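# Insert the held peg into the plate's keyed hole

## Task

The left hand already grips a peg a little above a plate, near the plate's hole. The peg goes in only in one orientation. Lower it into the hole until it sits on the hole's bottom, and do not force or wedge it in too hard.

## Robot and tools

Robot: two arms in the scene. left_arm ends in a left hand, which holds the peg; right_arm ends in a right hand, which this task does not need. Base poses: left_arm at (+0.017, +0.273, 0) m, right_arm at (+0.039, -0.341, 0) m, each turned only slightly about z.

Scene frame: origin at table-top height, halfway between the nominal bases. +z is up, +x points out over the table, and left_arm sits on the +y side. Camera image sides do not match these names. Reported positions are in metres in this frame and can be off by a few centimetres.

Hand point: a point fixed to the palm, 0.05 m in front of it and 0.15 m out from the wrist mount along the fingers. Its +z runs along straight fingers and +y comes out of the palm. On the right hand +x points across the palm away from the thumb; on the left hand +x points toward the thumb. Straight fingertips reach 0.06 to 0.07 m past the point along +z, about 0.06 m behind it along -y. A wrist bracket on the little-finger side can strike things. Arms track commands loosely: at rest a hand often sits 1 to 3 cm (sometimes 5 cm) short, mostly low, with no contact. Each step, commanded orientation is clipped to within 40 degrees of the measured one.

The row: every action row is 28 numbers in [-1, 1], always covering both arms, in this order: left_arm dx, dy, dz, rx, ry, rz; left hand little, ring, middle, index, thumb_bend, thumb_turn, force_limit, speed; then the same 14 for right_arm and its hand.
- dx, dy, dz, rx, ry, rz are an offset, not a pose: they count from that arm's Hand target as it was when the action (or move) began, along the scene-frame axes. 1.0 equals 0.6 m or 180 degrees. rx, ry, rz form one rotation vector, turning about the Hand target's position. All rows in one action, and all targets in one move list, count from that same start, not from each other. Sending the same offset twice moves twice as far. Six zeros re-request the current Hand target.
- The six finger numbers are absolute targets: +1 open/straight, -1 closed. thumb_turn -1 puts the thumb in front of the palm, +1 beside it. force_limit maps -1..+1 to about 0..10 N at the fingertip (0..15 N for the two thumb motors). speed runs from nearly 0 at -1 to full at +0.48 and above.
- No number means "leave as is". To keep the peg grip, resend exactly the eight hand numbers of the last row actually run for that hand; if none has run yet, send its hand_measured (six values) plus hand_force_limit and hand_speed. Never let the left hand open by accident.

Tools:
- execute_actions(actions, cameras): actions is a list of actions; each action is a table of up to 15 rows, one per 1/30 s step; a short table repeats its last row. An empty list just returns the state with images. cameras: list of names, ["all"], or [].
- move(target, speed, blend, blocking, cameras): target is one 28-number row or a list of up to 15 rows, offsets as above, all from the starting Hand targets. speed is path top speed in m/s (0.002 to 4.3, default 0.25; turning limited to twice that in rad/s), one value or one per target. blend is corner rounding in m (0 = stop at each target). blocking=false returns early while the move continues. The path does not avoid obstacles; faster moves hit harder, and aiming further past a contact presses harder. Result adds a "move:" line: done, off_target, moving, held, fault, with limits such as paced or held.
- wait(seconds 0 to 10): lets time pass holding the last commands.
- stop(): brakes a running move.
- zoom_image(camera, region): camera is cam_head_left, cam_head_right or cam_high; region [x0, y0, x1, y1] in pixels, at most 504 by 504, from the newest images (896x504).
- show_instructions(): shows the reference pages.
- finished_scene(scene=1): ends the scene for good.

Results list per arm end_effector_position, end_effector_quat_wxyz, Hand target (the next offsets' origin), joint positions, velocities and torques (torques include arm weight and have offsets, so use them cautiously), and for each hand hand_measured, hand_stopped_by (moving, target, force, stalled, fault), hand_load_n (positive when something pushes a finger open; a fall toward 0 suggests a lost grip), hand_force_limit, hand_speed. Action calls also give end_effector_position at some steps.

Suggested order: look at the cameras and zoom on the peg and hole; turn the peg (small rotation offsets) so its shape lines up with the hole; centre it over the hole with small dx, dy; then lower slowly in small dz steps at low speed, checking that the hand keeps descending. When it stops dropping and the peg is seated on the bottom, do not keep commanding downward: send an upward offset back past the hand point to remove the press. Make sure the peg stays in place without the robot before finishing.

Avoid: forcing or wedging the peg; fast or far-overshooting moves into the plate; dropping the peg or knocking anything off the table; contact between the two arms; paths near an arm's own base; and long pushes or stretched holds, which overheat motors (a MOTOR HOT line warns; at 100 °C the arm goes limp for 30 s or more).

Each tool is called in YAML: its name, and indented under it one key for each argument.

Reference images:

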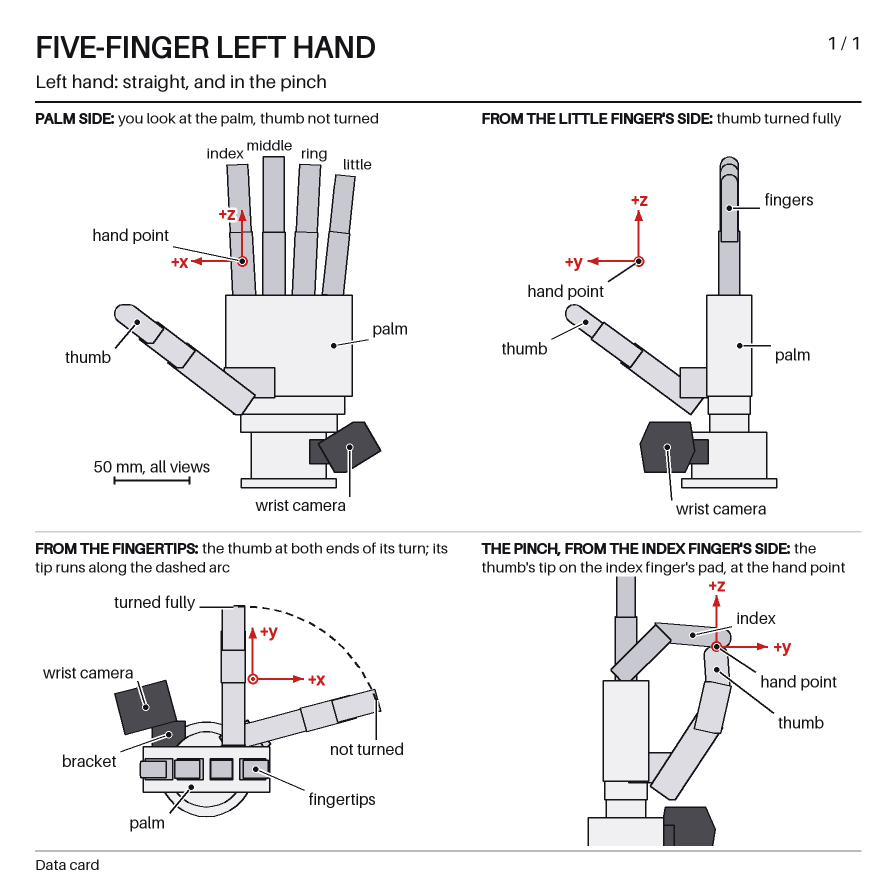

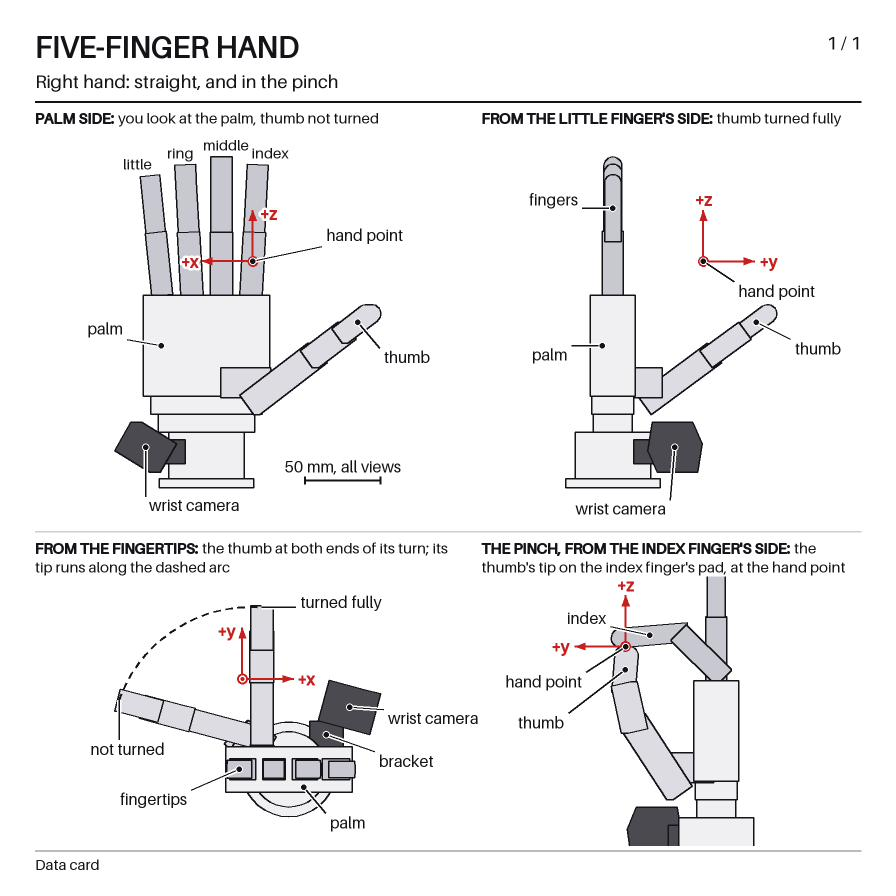

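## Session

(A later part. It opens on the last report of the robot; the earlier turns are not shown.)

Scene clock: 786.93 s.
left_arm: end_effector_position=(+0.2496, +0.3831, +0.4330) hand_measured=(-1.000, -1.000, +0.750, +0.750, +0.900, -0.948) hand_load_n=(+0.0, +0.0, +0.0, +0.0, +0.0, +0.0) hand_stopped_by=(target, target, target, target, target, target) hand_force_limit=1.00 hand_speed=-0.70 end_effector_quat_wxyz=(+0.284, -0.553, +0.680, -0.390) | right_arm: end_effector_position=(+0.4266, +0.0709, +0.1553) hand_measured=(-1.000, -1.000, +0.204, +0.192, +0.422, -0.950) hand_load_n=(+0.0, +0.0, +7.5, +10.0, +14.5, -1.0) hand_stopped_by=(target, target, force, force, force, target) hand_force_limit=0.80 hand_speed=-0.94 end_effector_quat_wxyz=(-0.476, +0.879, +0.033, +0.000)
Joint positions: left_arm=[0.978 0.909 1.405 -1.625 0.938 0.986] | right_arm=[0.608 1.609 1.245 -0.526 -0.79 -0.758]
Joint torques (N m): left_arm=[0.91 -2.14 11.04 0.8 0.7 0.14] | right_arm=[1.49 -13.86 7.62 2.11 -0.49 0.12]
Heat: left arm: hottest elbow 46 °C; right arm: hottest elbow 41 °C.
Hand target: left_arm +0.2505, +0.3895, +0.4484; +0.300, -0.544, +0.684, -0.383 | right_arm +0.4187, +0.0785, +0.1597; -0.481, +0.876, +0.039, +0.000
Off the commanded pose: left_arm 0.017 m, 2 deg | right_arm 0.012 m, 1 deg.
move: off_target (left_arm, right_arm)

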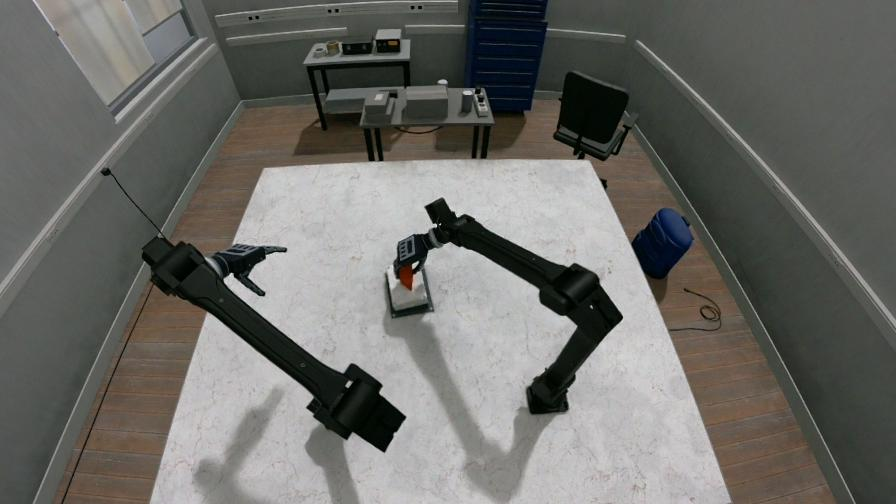

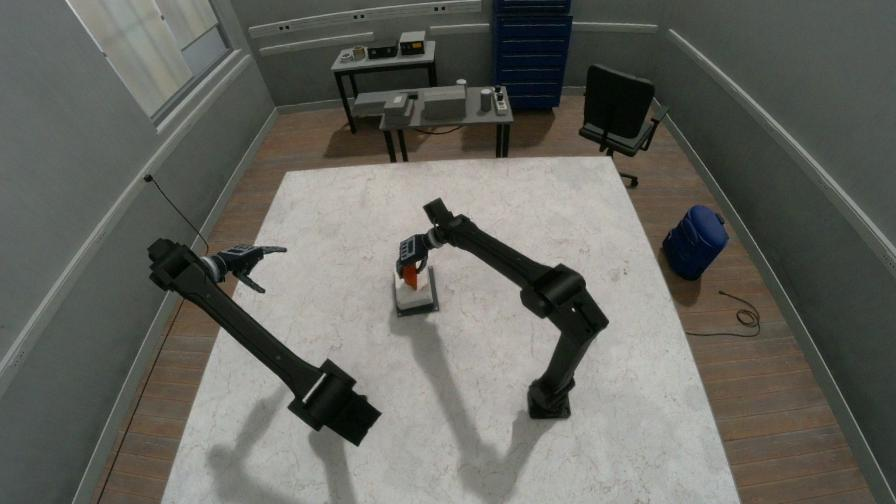

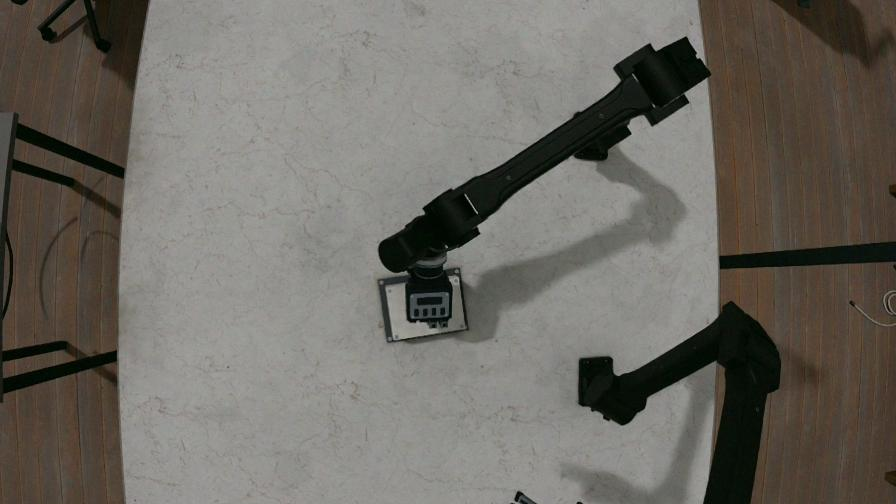

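move:
  target: [0,0,0.0,0,0,0,-1,-1,0.75,0.75,0.9,-0.948,1.0,-0.7,0.009,-0.003,0,0,0,0,-1,-1,-0.05,-0.05,0.05,-0.95,0.8,-0.94]
  speed: 0.04
  cameras: ["all"]

zoom_image:
  camera: "cam_head_left"
  region: [393, 265, 423, 297]

zoom_image:
  camera: "cam_head_right"
  region: [398, 265, 428, 297]

Scene clock: 792.30 s.
left_arm: end_effector_position=(+0.2496, +0.3831, +0.4330) hand_measured=(-1.000, -1.000, +0.750, +0.750, +0.900, -0.948) hand_load_n=(+0.0, +0.0, +0.0, +0.0, +0.0, +0.0) hand_stopped_by=(target, target, target, target, target, target) hand_force_limit=1.00 hand_speed=-0.70 end_effector_quat_wxyz=(+0.284, -0.553, +0.680, -0.390) | right_arm: end_effector_position=(+0.4266, +0.0709, +0.1553) hand_measured=(-1.000, -1.000, +0.204, +0.192, +0.422, -0.950) hand_load_n=(+0.0, +0.0, +7.5, +10.0, +14.5, -1.0) hand_stopped_by=(target, target, force, force, force, target) hand_force_limit=0.80 hand_speed=-0.94 end_effector_quat_wxyz=(-0.476, +0.879, +0.033, +0.000)
Joint positions: left_arm=[0.978 0.909 1.405 -1.625 0.938 0.986] | right_arm=[0.608 1.609 1.245 -0.526 -0.79 -0.758]
Joint torques (N m): left_arm=[0.91 -2.14 11.04 0.8 0.7 0.14] | right_arm=[0.85 -13.16 8.42 1.68 -0.68 0.02]
Heat: left arm: hottest elbow 46 °C; right arm: hottest elbow 41 °C.
Hand target: left_arm +0.2505, +0.3895, +0.4484; +0.300, -0.544, +0.684, -0.383 | right_arm +0.4242, +0.0767, +0.1597; -0.481, +0.876, +0.039, +0.000
Off the commanded pose: left_arm 0.017 m, 2 deg | right_arm 0.008 m, 1 deg.
move: off_target (left_arm)

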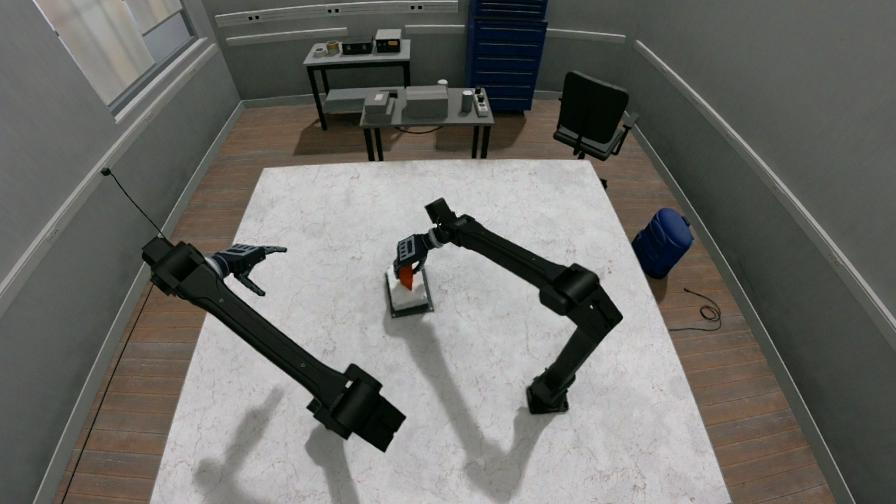

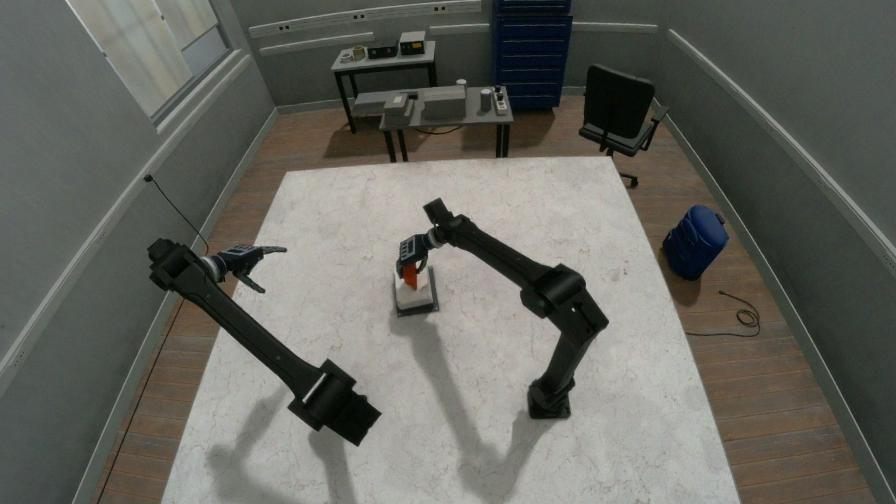

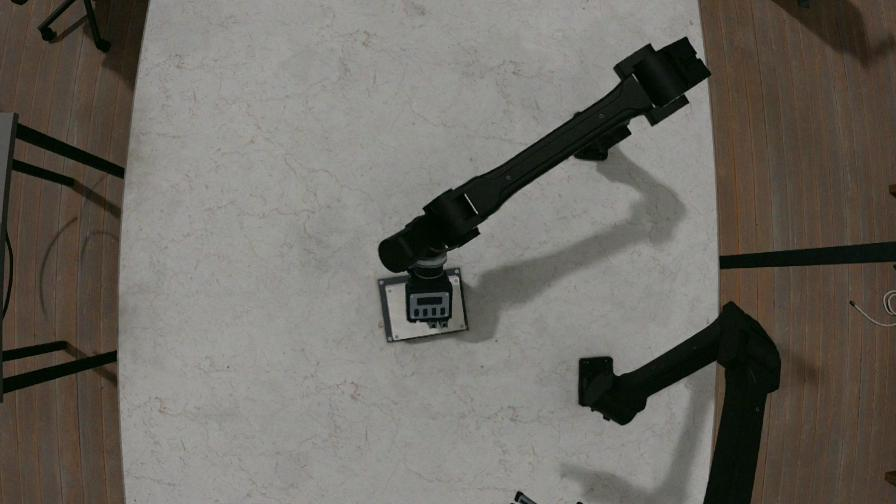

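Scaled by 15.750 from the camera's 896x504 image, which has a finer 1280x720 frame.

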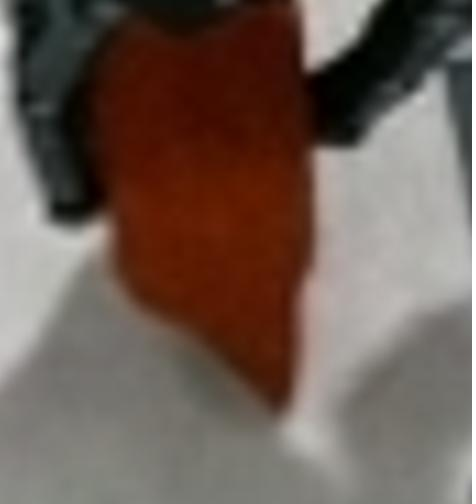

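Scaled by 15.750 from the camera's 896x504 image, which has a finer 1280x720 frame.

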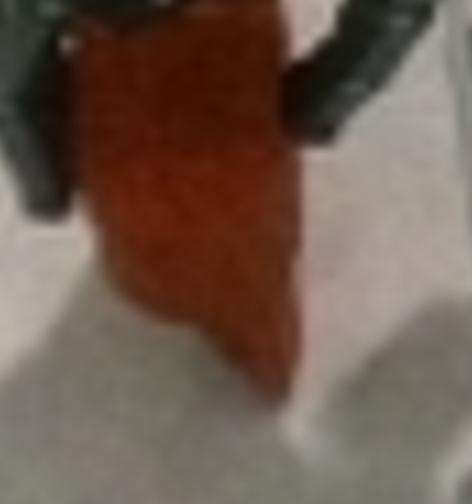

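move:
  target: [0,0,0.0,0,0,0,-1,-1,0.75,0.75,0.9,-0.948,1.0,-0.7,0.012,-0.002,-0.01,0,0,0,-1,-1,-0.05,-0.05,0.05,-0.95,0.8,-0.94]
  speed: 0.03
  cameras: ["cam_head_left","cam_head_right"]

zoom_image:
  camera: "cam_head_left"
  region: [393, 265, 423, 297]

zoom_image:
  camera: "cam_head_right"
  region: [398, 265, 428, 297]

Scene clock: 801.20 s.
left_arm: end_effector_position=(+0.2496, +0.3831, +0.4330) hand_measured=(-1.000, -1.000, +0.750, +0.750, +0.900, -0.948) hand_load_n=(+0.0, +0.0, +0.0, +0.0, +0.0, +0.0) hand_stopped_by=(target, target, target, target, target, target) hand_force_limit=1.00 hand_speed=-0.70 end_effector_quat_wxyz=(+0.284, -0.553, +0.680, -0.390) | right_arm: end_effector_position=(+0.4260, +0.0712, +0.1557) hand_measured=(-1.000, -1.000, +0.204, +0.192, +0.422, -0.950) hand_load_n=(+0.0, +0.0, +7.5, +9.5, +15.5, -0.5) hand_stopped_by=(target, target, force, force, force, target) hand_force_limit=0.80 hand_speed=-0.94 end_effector_quat_wxyz=(-0.478, +0.878, +0.035, -0.001)
Joint positions: left_arm=[0.978 0.909 1.405 -1.625 0.938 0.986] | right_arm=[0.608 1.609 1.245 -0.526 -0.795 -0.76]
Joint torques (N m): left_arm=[0.91 -2.2 11.04 0.8 0.7 0.14] | right_arm=[0.09 -11.58 8.95 1.83 -0.74 -0.04]
Heat: left arm: hottest elbow 46 °C; right arm: hottest elbow 40 °C.
Hand target: left_arm +0.2505, +0.3895, +0.4484; +0.300, -0.544, +0.684, -0.383 | right_arm +0.4313, +0.0756, +0.1537; -0.481, +0.876, +0.039, -0.001
Off the commanded pose: left_arm 0.017 m, 2 deg | right_arm 0.007 m, 1 deg.
move: off_target (left_arm)
Images, in order (width x height): cam_head_left 896x504, cam_head_right 896x504.

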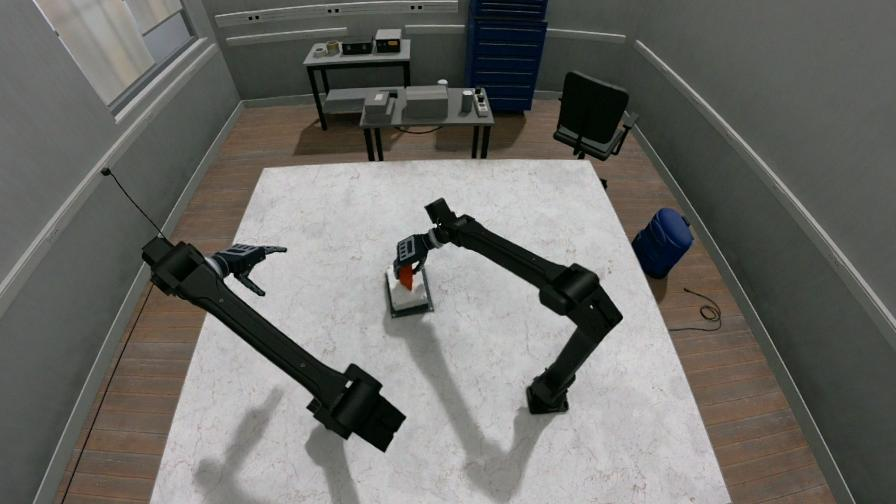

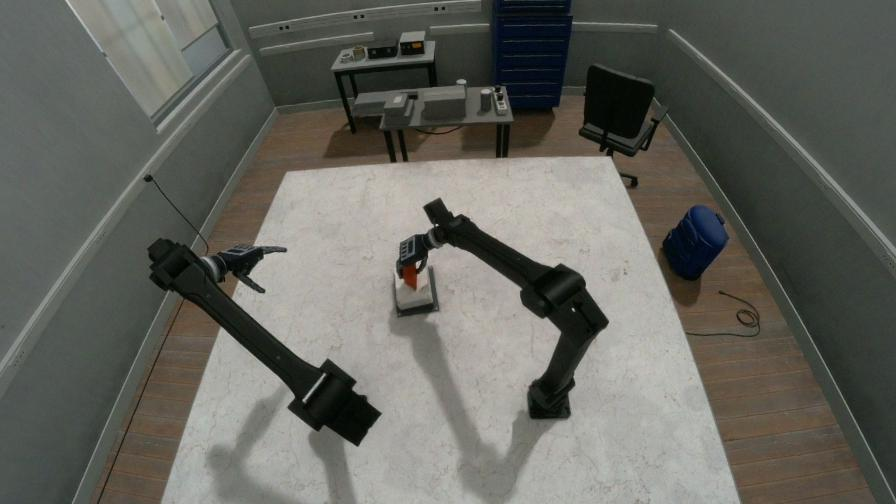

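Scaled by 15.750 from the camera's 896x504 image, which has a finer 1280x720 frame.

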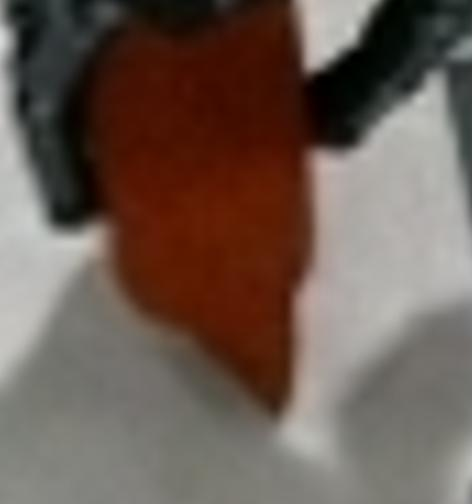

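Scaled by 15.750 from the camera's 896x504 image, which has a finer 1280x720 frame.

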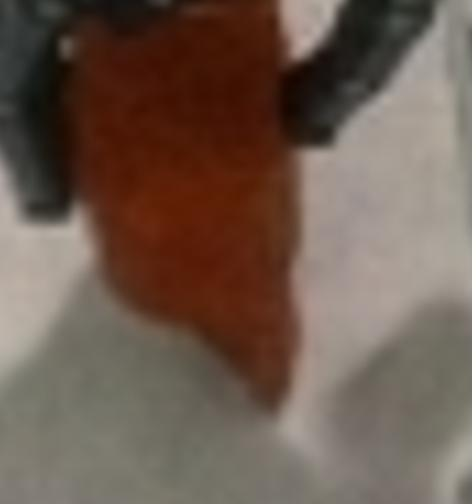

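move:
  target: [0,0,0.0,0,0,0,-1,-1,0.75,0.75,0.9,-0.948,1.0,-0.7,0.015,-0.002,0,0,0,0,-1,-1,-0.05,-0.05,0.05,-0.95,0.8,-0.94]
  speed: 0.03
  cameras: ["cam_head_left","cam_head_right"]

zoom_image:
  camera: "cam_head_left"
  region: [393, 265, 423, 297]

zoom_image:
  camera: "cam_head_right"
  region: [398, 265, 428, 297]

Scene clock: 806.17 s.
left_arm: end_effector_position=(+0.2496, +0.3831, +0.4330) hand_measured=(-1.000, -1.000, +0.750, +0.750, +0.900, -0.948) hand_load_n=(+0.0, +0.0, +0.0, +0.0, +0.0, +0.0) hand_stopped_by=(target, target, target, target, target, target) hand_force_limit=1.00 hand_speed=-0.70 end_effector_quat_wxyz=(+0.284, -0.553, +0.680, -0.390) | right_arm: end_effector_position=(+0.4253, +0.0716, +0.1550) hand_measured=(-1.000, -1.000, +0.204, +0.192, +0.422, -0.950) hand_load_n=(+0.0, +0.0, +7.0, +10.0, +15.5, +1.0) hand_stopped_by=(target, target, force, force, force, target) hand_force_limit=0.80 hand_speed=-0.94 end_effector_quat_wxyz=(-0.480, +0.876, +0.039, -0.004)
Joint positions: left_arm=[0.978 0.909 1.405 -1.625 0.938 0.986] | right_arm=[0.607 1.613 1.245 -0.526 -0.808 -0.768]
Joint torques (N m): left_arm=[0.91 -2.2 11.04 0.8 0.7 0.14] | right_arm=[-0.73 -10.58 10.44 1.24 -0.53 -0.11]
Heat: left arm: hottest elbow 46 °C; right arm: hottest elbow 40 °C.
Hand target: left_arm +0.2505, +0.3895, +0.4484; +0.300, -0.544, +0.684, -0.383 | right_arm +0.4403, +0.0744, +0.1536; -0.481, +0.876, +0.039, -0.001
Off the commanded pose: left_arm 0.017 m, 2 deg | right_arm 0.015 m, 0 deg.
move: off_target (left_arm, right_arm)
Images, in order (width x height): cam_head_left 896x504, cam_head_right 896x504.

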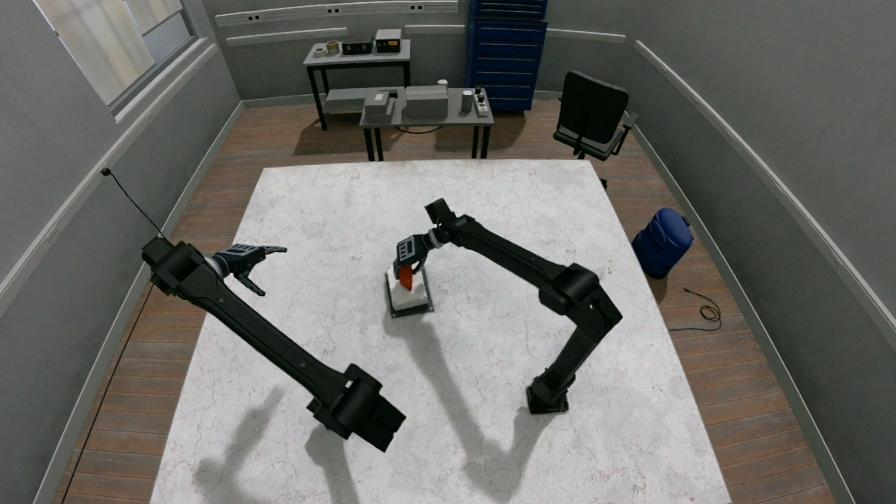

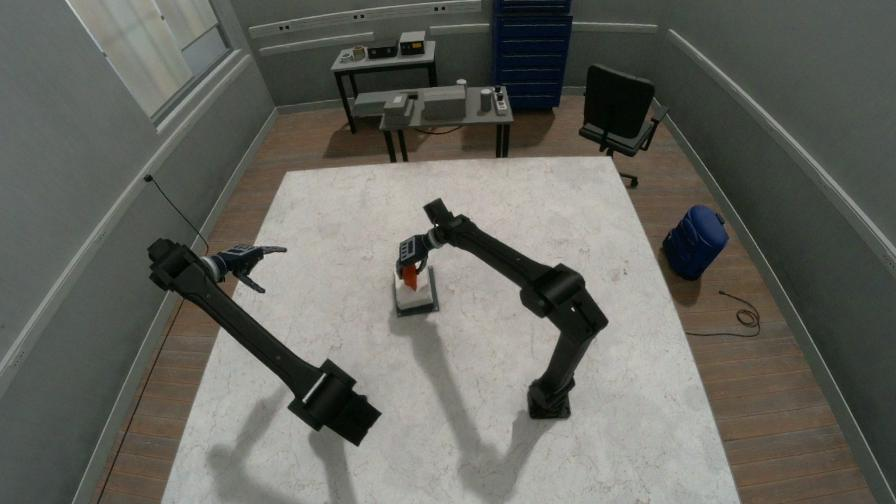

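Scaled by 15.750 from the camera's 896x504 image, which has a finer 1280x720 frame.

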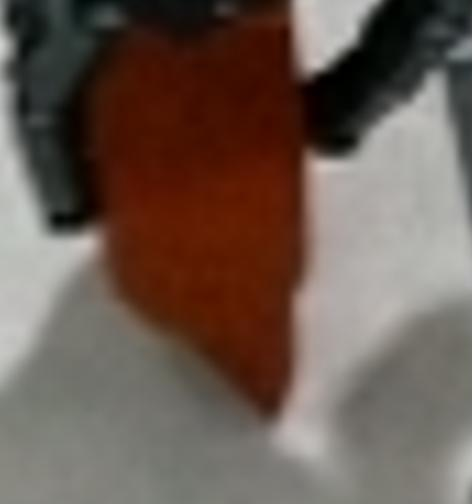

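Scaled by 15.750 from the camera's 896x504 image, which has a finer 1280x720 frame.

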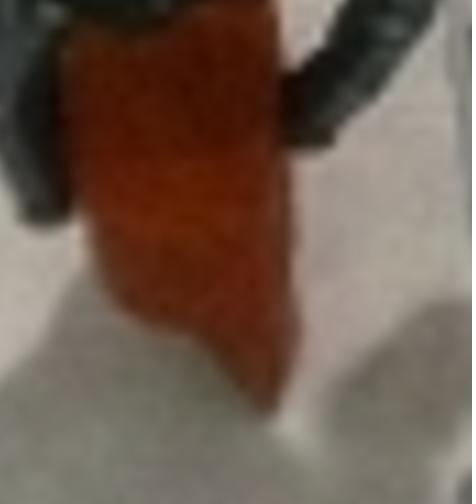

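move:
  target: [0,0,0.0,0,0,0,-1,-1,0.75,0.75,0.9,-0.948,1.0,-0.7,-0.002,0.004,0.055,0,0,0,-1,-1,-0.05,-0.05,0.05,-0.95,0.8,-0.94]
  speed: 0.06

move:
  target: [0,0,0.0,0,0,0,-1,-1,0.75,0.75,0.9,-0.948,1.0,-0.7,0,0,-0.025,0,0,0,-1,-1,-0.05,-0.05,0.05,-0.95,0.8,-0.94]
  speed: 0.06
  cameras: ["cam_head_left","cam_head_right"]

zoom_image:
  camera: "cam_head_left"
  region: [393, 265, 423, 297]

zoom_image:
  camera: "cam_head_right"
  region: [398, 265, 428, 297]

Scene clock: 813.77 s.
left_arm: end_effector_position=(+0.2496, +0.3831, +0.4330) hand_measured=(-1.000, -1.000, +0.750, +0.750, +0.900, -0.948) hand_load_n=(+0.0, +0.0, +0.0, +0.0, +0.0, +0.0) hand_stopped_by=(target, target, target, target, target, target) hand_force_limit=1.00 hand_speed=-0.70 end_effector_quat_wxyz=(+0.284, -0.553, +0.680, -0.390) | right_arm: end_effector_position=(+0.4191, +0.0666, +0.1582) hand_measured=(-1.000, -1.000, +0.204, +0.192, +0.422, -0.950) hand_load_n=(+0.0, +0.0, +7.0, +9.5, +17.0, +0.5) hand_stopped_by=(target, target, force, force, force, target) hand_force_limit=0.80 hand_speed=-0.94 end_effector_quat_wxyz=(-0.468, +0.883, +0.031, -0.022)
Joint positions: left_arm=[0.978 0.909 1.405 -1.625 0.938 0.986] | right_arm=[0.607 1.614 1.269 -0.603 -0.807 -0.774]
Joint torques (N m): left_arm=[0.91 -2.14 11.06 0.8 0.71 0.14] | right_arm=[-0.38 -13.1 12.52 1.11 -0.5 0.01]
Heat: left arm: hottest elbow 46 °C; right arm: hottest elbow 40 °C.
Hand target: left_arm +0.2505, +0.3895, +0.4484; +0.300, -0.544, +0.684, -0.383 | right_arm +0.4392, +0.0766, +0.1867; -0.481, +0.876, +0.039, +0.000
Off the commanded pose: left_arm 0.017 m, 2 deg | right_arm 0.036 m, 3 deg.
move: off_target (left_arm, right_arm)

Scene clock: 814.63 s.
left_arm: end_effector_position=(+0.2496, +0.3831, +0.4330) hand_measured=(-1.000, -1.000, +0.750, +0.750, +0.900, -0.948) hand_load_n=(+0.0, +0.0, +0.0, -0.5, +0.0, +0.5) hand_stopped_by=(target, target, target, target, target, target) hand_force_limit=1.00 hand_speed=-0.70 end_effector_quat_wxyz=(+0.284, -0.553, +0.680, -0.390) | right_arm: end_effector_position=(+0.4205, +0.0675, +0.1580) hand_measured=(-1.000, -1.000, +0.204, +0.192, +0.422, -0.950) hand_load_n=(+0.0, +0.0, +6.5, +9.5, +16.5, +1.5) hand_stopped_by=(target, target, force, force, force, target) hand_force_limit=0.80 hand_speed=-0.94 end_effector_quat_wxyz=(-0.469, +0.883, +0.032, -0.020)
Joint positions: left_arm=[0.978 0.909 1.405 -1.625 0.938 0.986] | right_arm=[0.607 1.615 1.269 -0.596 -0.806 -0.774]
Joint torques (N m): left_arm=[0.91 -2.14 11.04 0.8 0.7 0.14] | right_arm=[-0.26 -12.16 10.88 2.37 -0.5 0]
Heat: left arm: hottest elbow 46 °C; right arm: hottest elbow 40 °C.
Hand target: left_arm +0.2505, +0.3895, +0.4484; +0.300, -0.544, +0.684, -0.383 | right_arm +0.4393, +0.0767, +0.1716; -0.481, +0.876, +0.039, +0.000
Off the commanded pose: left_arm 0.017 m, 2 deg | right_arm 0.025 m, 3 deg.
move: off_target (left_arm, right_arm)
Images, in order (width x height): cam_head_left 896x504, cam_head_right 896x504.

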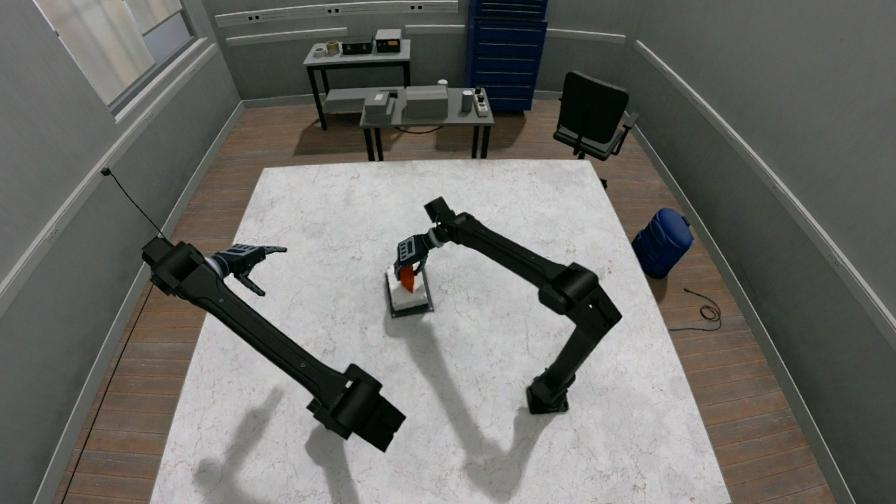

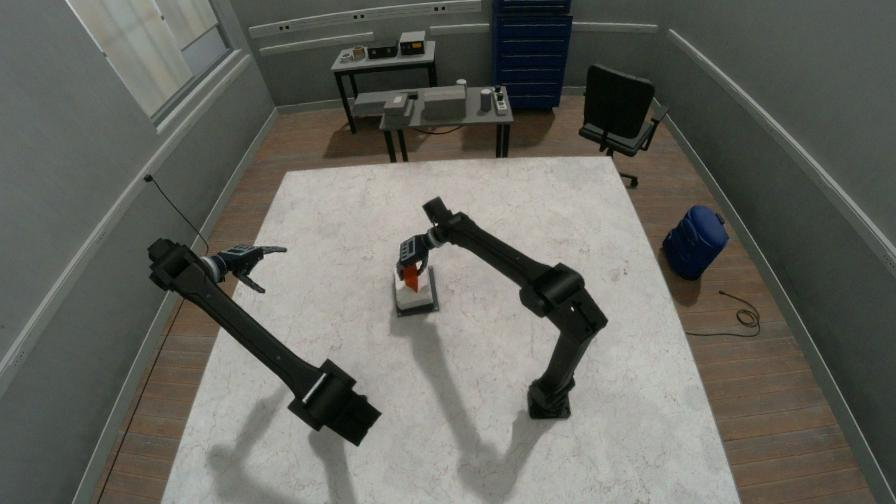

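Scaled by 15.750 from the camera's 896x504 image, which has a finer 1280x720 frame.

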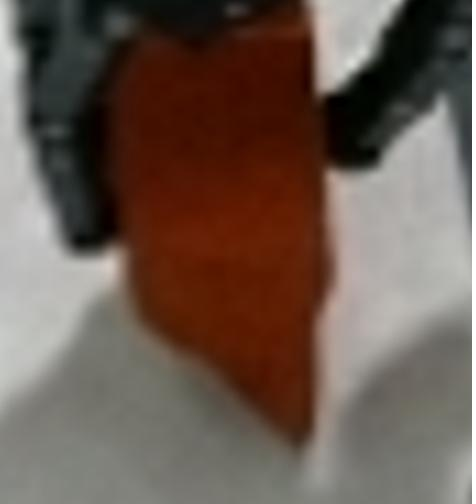

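Scaled by 15.750 from the camera's 896x504 image, which has a finer 1280x720 frame.

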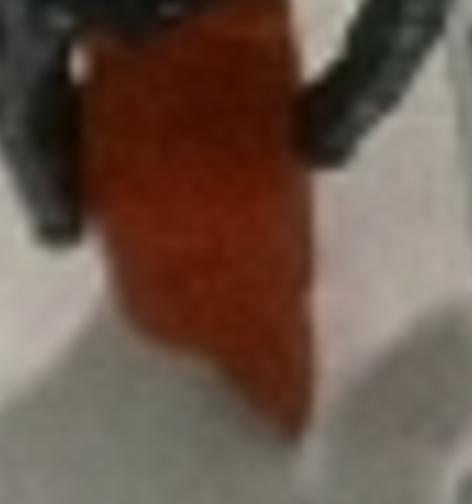

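move:
  target: [0,0,0.0,0,0,0,-1,-1,0.75,0.75,0.9,-0.948,1.0,-0.7,0,0,0.1,0,0,0,-1,-1,-0.05,-0.05,0.05,-0.95,0.8,-0.94]
  speed: 0.12

move:
  target: [0,0,0.0,0,0,0,-1,-1,0.75,0.75,0.9,-0.948,1.0,-0.7,0,0,-0.093,0,0,0,-1,-1,-0.05,-0.05,0.05,-0.95,0.8,-0.94]
  speed: 0.06
  cameras: ["cam_head_left","cam_head_right"]

zoom_image:
  camera: "cam_head_left"
  region: [393, 265, 423, 297]

zoom_image:
  camera: "cam_head_right"
  region: [398, 265, 428, 297]

Scene clock: 823.73 s.
left_arm: end_effector_position=(+0.2496, +0.3831, +0.4330) hand_measured=(-1.000, -1.000, +0.750, +0.750, +0.900, -0.948) hand_load_n=(+0.0, +0.0, +0.0, +0.0, +0.5, +0.0) hand_stopped_by=(target, target, target, target, target, target) hand_force_limit=1.00 hand_speed=-0.70 end_effector_quat_wxyz=(+0.284, -0.553, +0.680, -0.390) | right_arm: end_effector_position=(+0.4208, +0.0675, +0.1847) hand_measured=(-1.000, -1.000, +0.204, +0.192, +0.422, -0.950) hand_load_n=(+0.0, +0.0, +6.5, +9.5, +17.0, +1.0) hand_stopped_by=(target, target, force, force, force, target) hand_force_limit=0.80 hand_speed=-0.94 end_effector_quat_wxyz=(-0.459, +0.888, +0.023, -0.036)
Joint positions: left_arm=[0.978 0.909 1.405 -1.625 0.938 0.986] | right_arm=[0.607 1.615 1.351 -0.72 -0.806 -0.774]
Joint torques (N m): left_arm=[0.97 -2.14 11.06 0.8 0.7 0.14] | right_arm=[-0.32 -15.74 12.9 1.16 -0.55 0.01]
Heat: left arm: hottest elbow 47 °C; right arm: hottest elbow 40 °C.
Hand target: left_arm +0.2505, +0.3895, +0.4484; +0.300, -0.544, +0.684, -0.383 | right_arm +0.4392, +0.0766, +0.2315; -0.481, +0.876, +0.039, -0.001
Off the commanded pose: left_arm 0.017 m, 2 deg | right_arm 0.051 m, 5 deg.
move: off_target (left_arm, right_arm)

Scene clock: 825.23 s.
left_arm: end_effector_position=(+0.2496, +0.3831, +0.4330) hand_measured=(-1.000, -1.000, +0.750, +0.750, +0.900, -0.948) hand_load_n=(+0.5, +0.0, +0.0, +0.0, +0.0, +0.5) hand_stopped_by=(target, target, target, target, target, target) hand_force_limit=1.00 hand_speed=-0.70 end_effector_quat_wxyz=(+0.284, -0.553, +0.680, -0.390) | right_arm: end_effector_position=(+0.4292, +0.0731, +0.1689) hand_measured=(-1.000, -1.000, +0.204, +0.192, +0.422, -0.950) hand_load_n=(+0.0, +0.0, +7.0, +9.5, +17.0, +0.5) hand_stopped_by=(target, target, force, force, force, target) hand_force_limit=0.80 hand_speed=-0.94 end_effector_quat_wxyz=(-0.473, +0.880, +0.035, -0.013)
Joint positions: left_arm=[0.978 0.909 1.405 -1.625 0.938 0.986] | right_arm=[0.607 1.623 1.305 -0.606 -0.805 -0.774]
Joint torques (N m): left_arm=[0.91 -2.14 11.06 0.79 0.7 0.14] | right_arm=[-0.32 -13.04 9.13 2.28 -0.53 0.01]
Heat: left arm: hottest elbow 47 °C; right arm: hottest elbow 40 °C.
Hand target: left_arm +0.2505, +0.3895, +0.4484; +0.300, -0.544, +0.684, -0.383 | right_arm +0.4393, +0.0766, +0.1757; -0.481, +0.876, +0.038, +0.000
Off the commanded pose: left_arm 0.017 m, 2 deg | right_arm 0.013 m, 2 deg.
move: off_target (left_arm, right_arm)
Images, in order (width x height): cam_head_left 896x504, cam_head_right 896x504.

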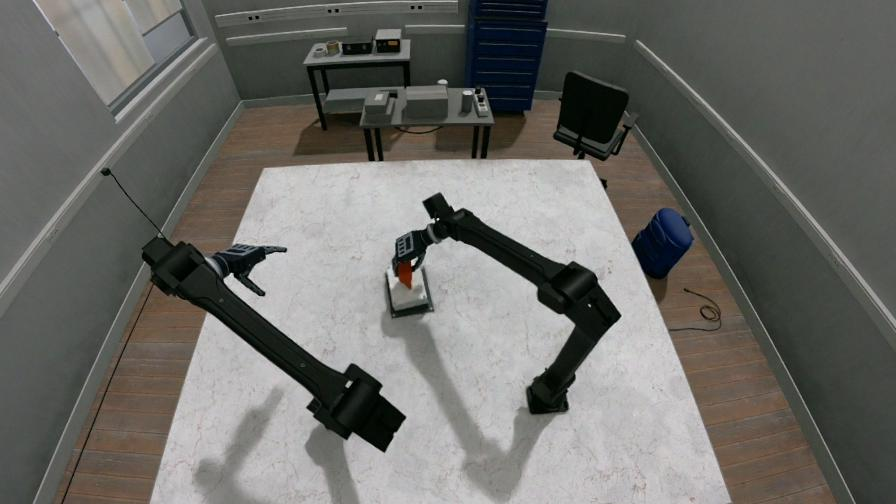

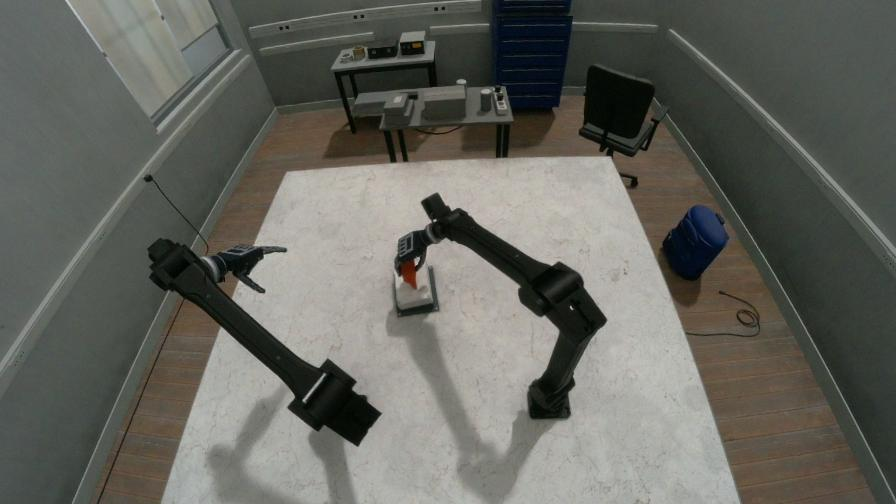

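Scaled by 15.750 from the camera's 896x504 image, which has a finer 1280x720 frame.

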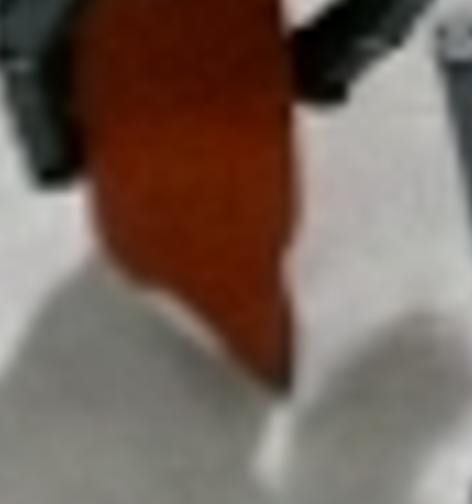

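Scaled by 15.750 from the camera's 896x504 image, which has a finer 1280x720 frame.

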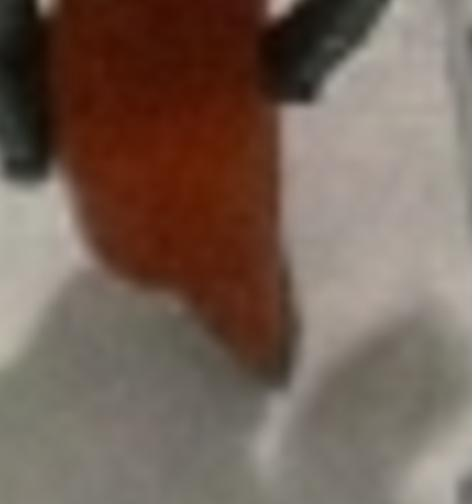

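move:
  target: [0,0,0.0,0,0,0,-1,-1,0.75,0.75,0.9,-0.948,1.0,-0.7,0,-0.008,-0.025,0,0,0,-1,-1,-0.05,-0.05,0.05,-0.95,0.8,-0.94]
  speed: 0.04
  cameras: ["cam_head_left","cam_head_right"]

zoom_image:
  camera: "cam_head_left"
  region: [393, 265, 423, 297]

zoom_image:
  camera: "cam_head_right"
  region: [398, 265, 428, 297]

Scene clock: 830.03 s.
left_arm: end_effector_position=(+0.2496, +0.3831, +0.4330) hand_measured=(-1.000, -1.000, +0.750, +0.750, +0.900, -0.948) hand_load_n=(+0.0, +0.0, +0.0, +0.0, +0.0, +0.0) hand_stopped_by=(target, target, target, target, target, target) hand_force_limit=1.00 hand_speed=-0.70 end_effector_quat_wxyz=(+0.284, -0.553, +0.680, -0.390) | right_arm: end_effector_position=(+0.4269, +0.0717, +0.1571) hand_measured=(-1.000, -1.000, +0.204, +0.192, +0.422, -0.950) hand_load_n=(+0.0, +0.0, +6.5, +9.5, +17.0, +0.5) hand_stopped_by=(target, target, force, force, force, target) hand_force_limit=0.80 hand_speed=-0.94 end_effector_quat_wxyz=(-0.473, +0.880, +0.035, -0.013)
Joint positions: left_arm=[0.978 0.909 1.405 -1.625 0.938 0.986] | right_arm=[0.606 1.626 1.276 -0.573 -0.807 -0.774]
Joint torques (N m): left_arm=[0.91 -2.2 11.06 0.8 0.7 0.13] | right_arm=[-0.85 -12.86 8.81 2.33 -0.64 -0.08]
Heat: left arm: hottest elbow 47 °C; right arm: hottest elbow 41 °C.
Hand target: left_arm +0.2505, +0.3895, +0.4484; +0.300, -0.544, +0.684, -0.383 | right_arm +0.4392, +0.0719, +0.1607; -0.481, +0.876, +0.039, -0.001
Off the commanded pose: left_arm 0.017 m, 2 deg | right_arm 0.013 m, 2 deg.
move: off_target (left_arm, right_arm)
Images, in order (width x height): cam_head_left 896x504, cam_head_right 896x504.

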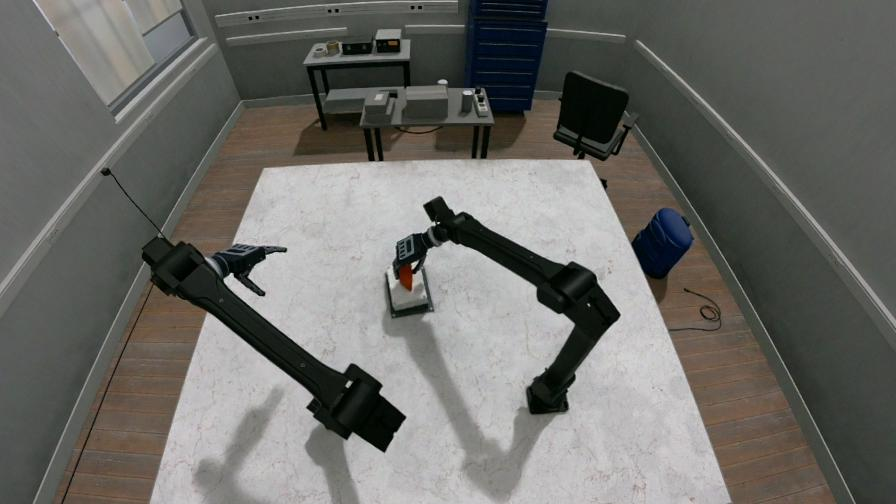

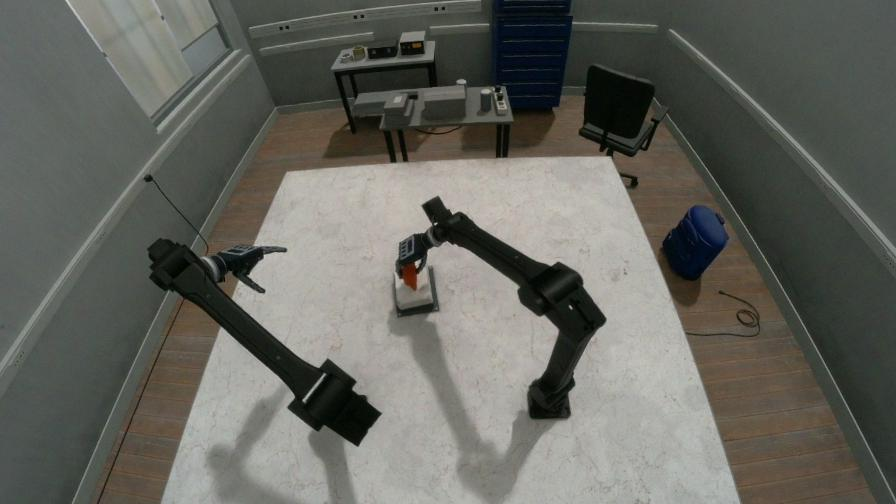

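Scaled by 15.750 from the camera's 896x504 image, which has a finer 1280x720 frame.

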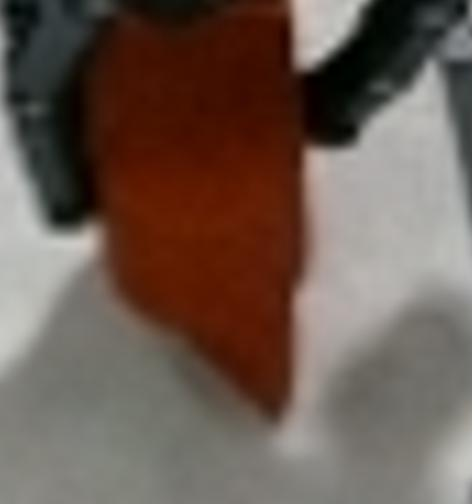

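Scaled by 15.750 from the camera's 896x504 image, which has a finer 1280x720 frame.

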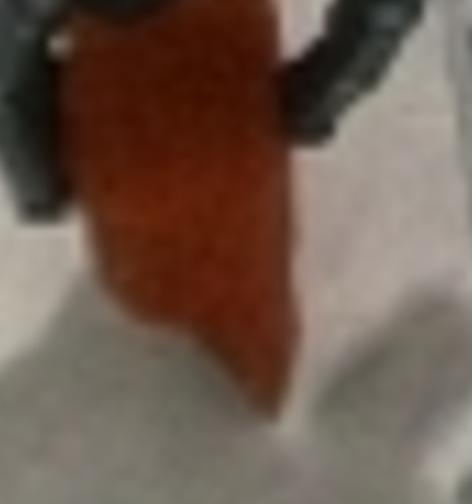

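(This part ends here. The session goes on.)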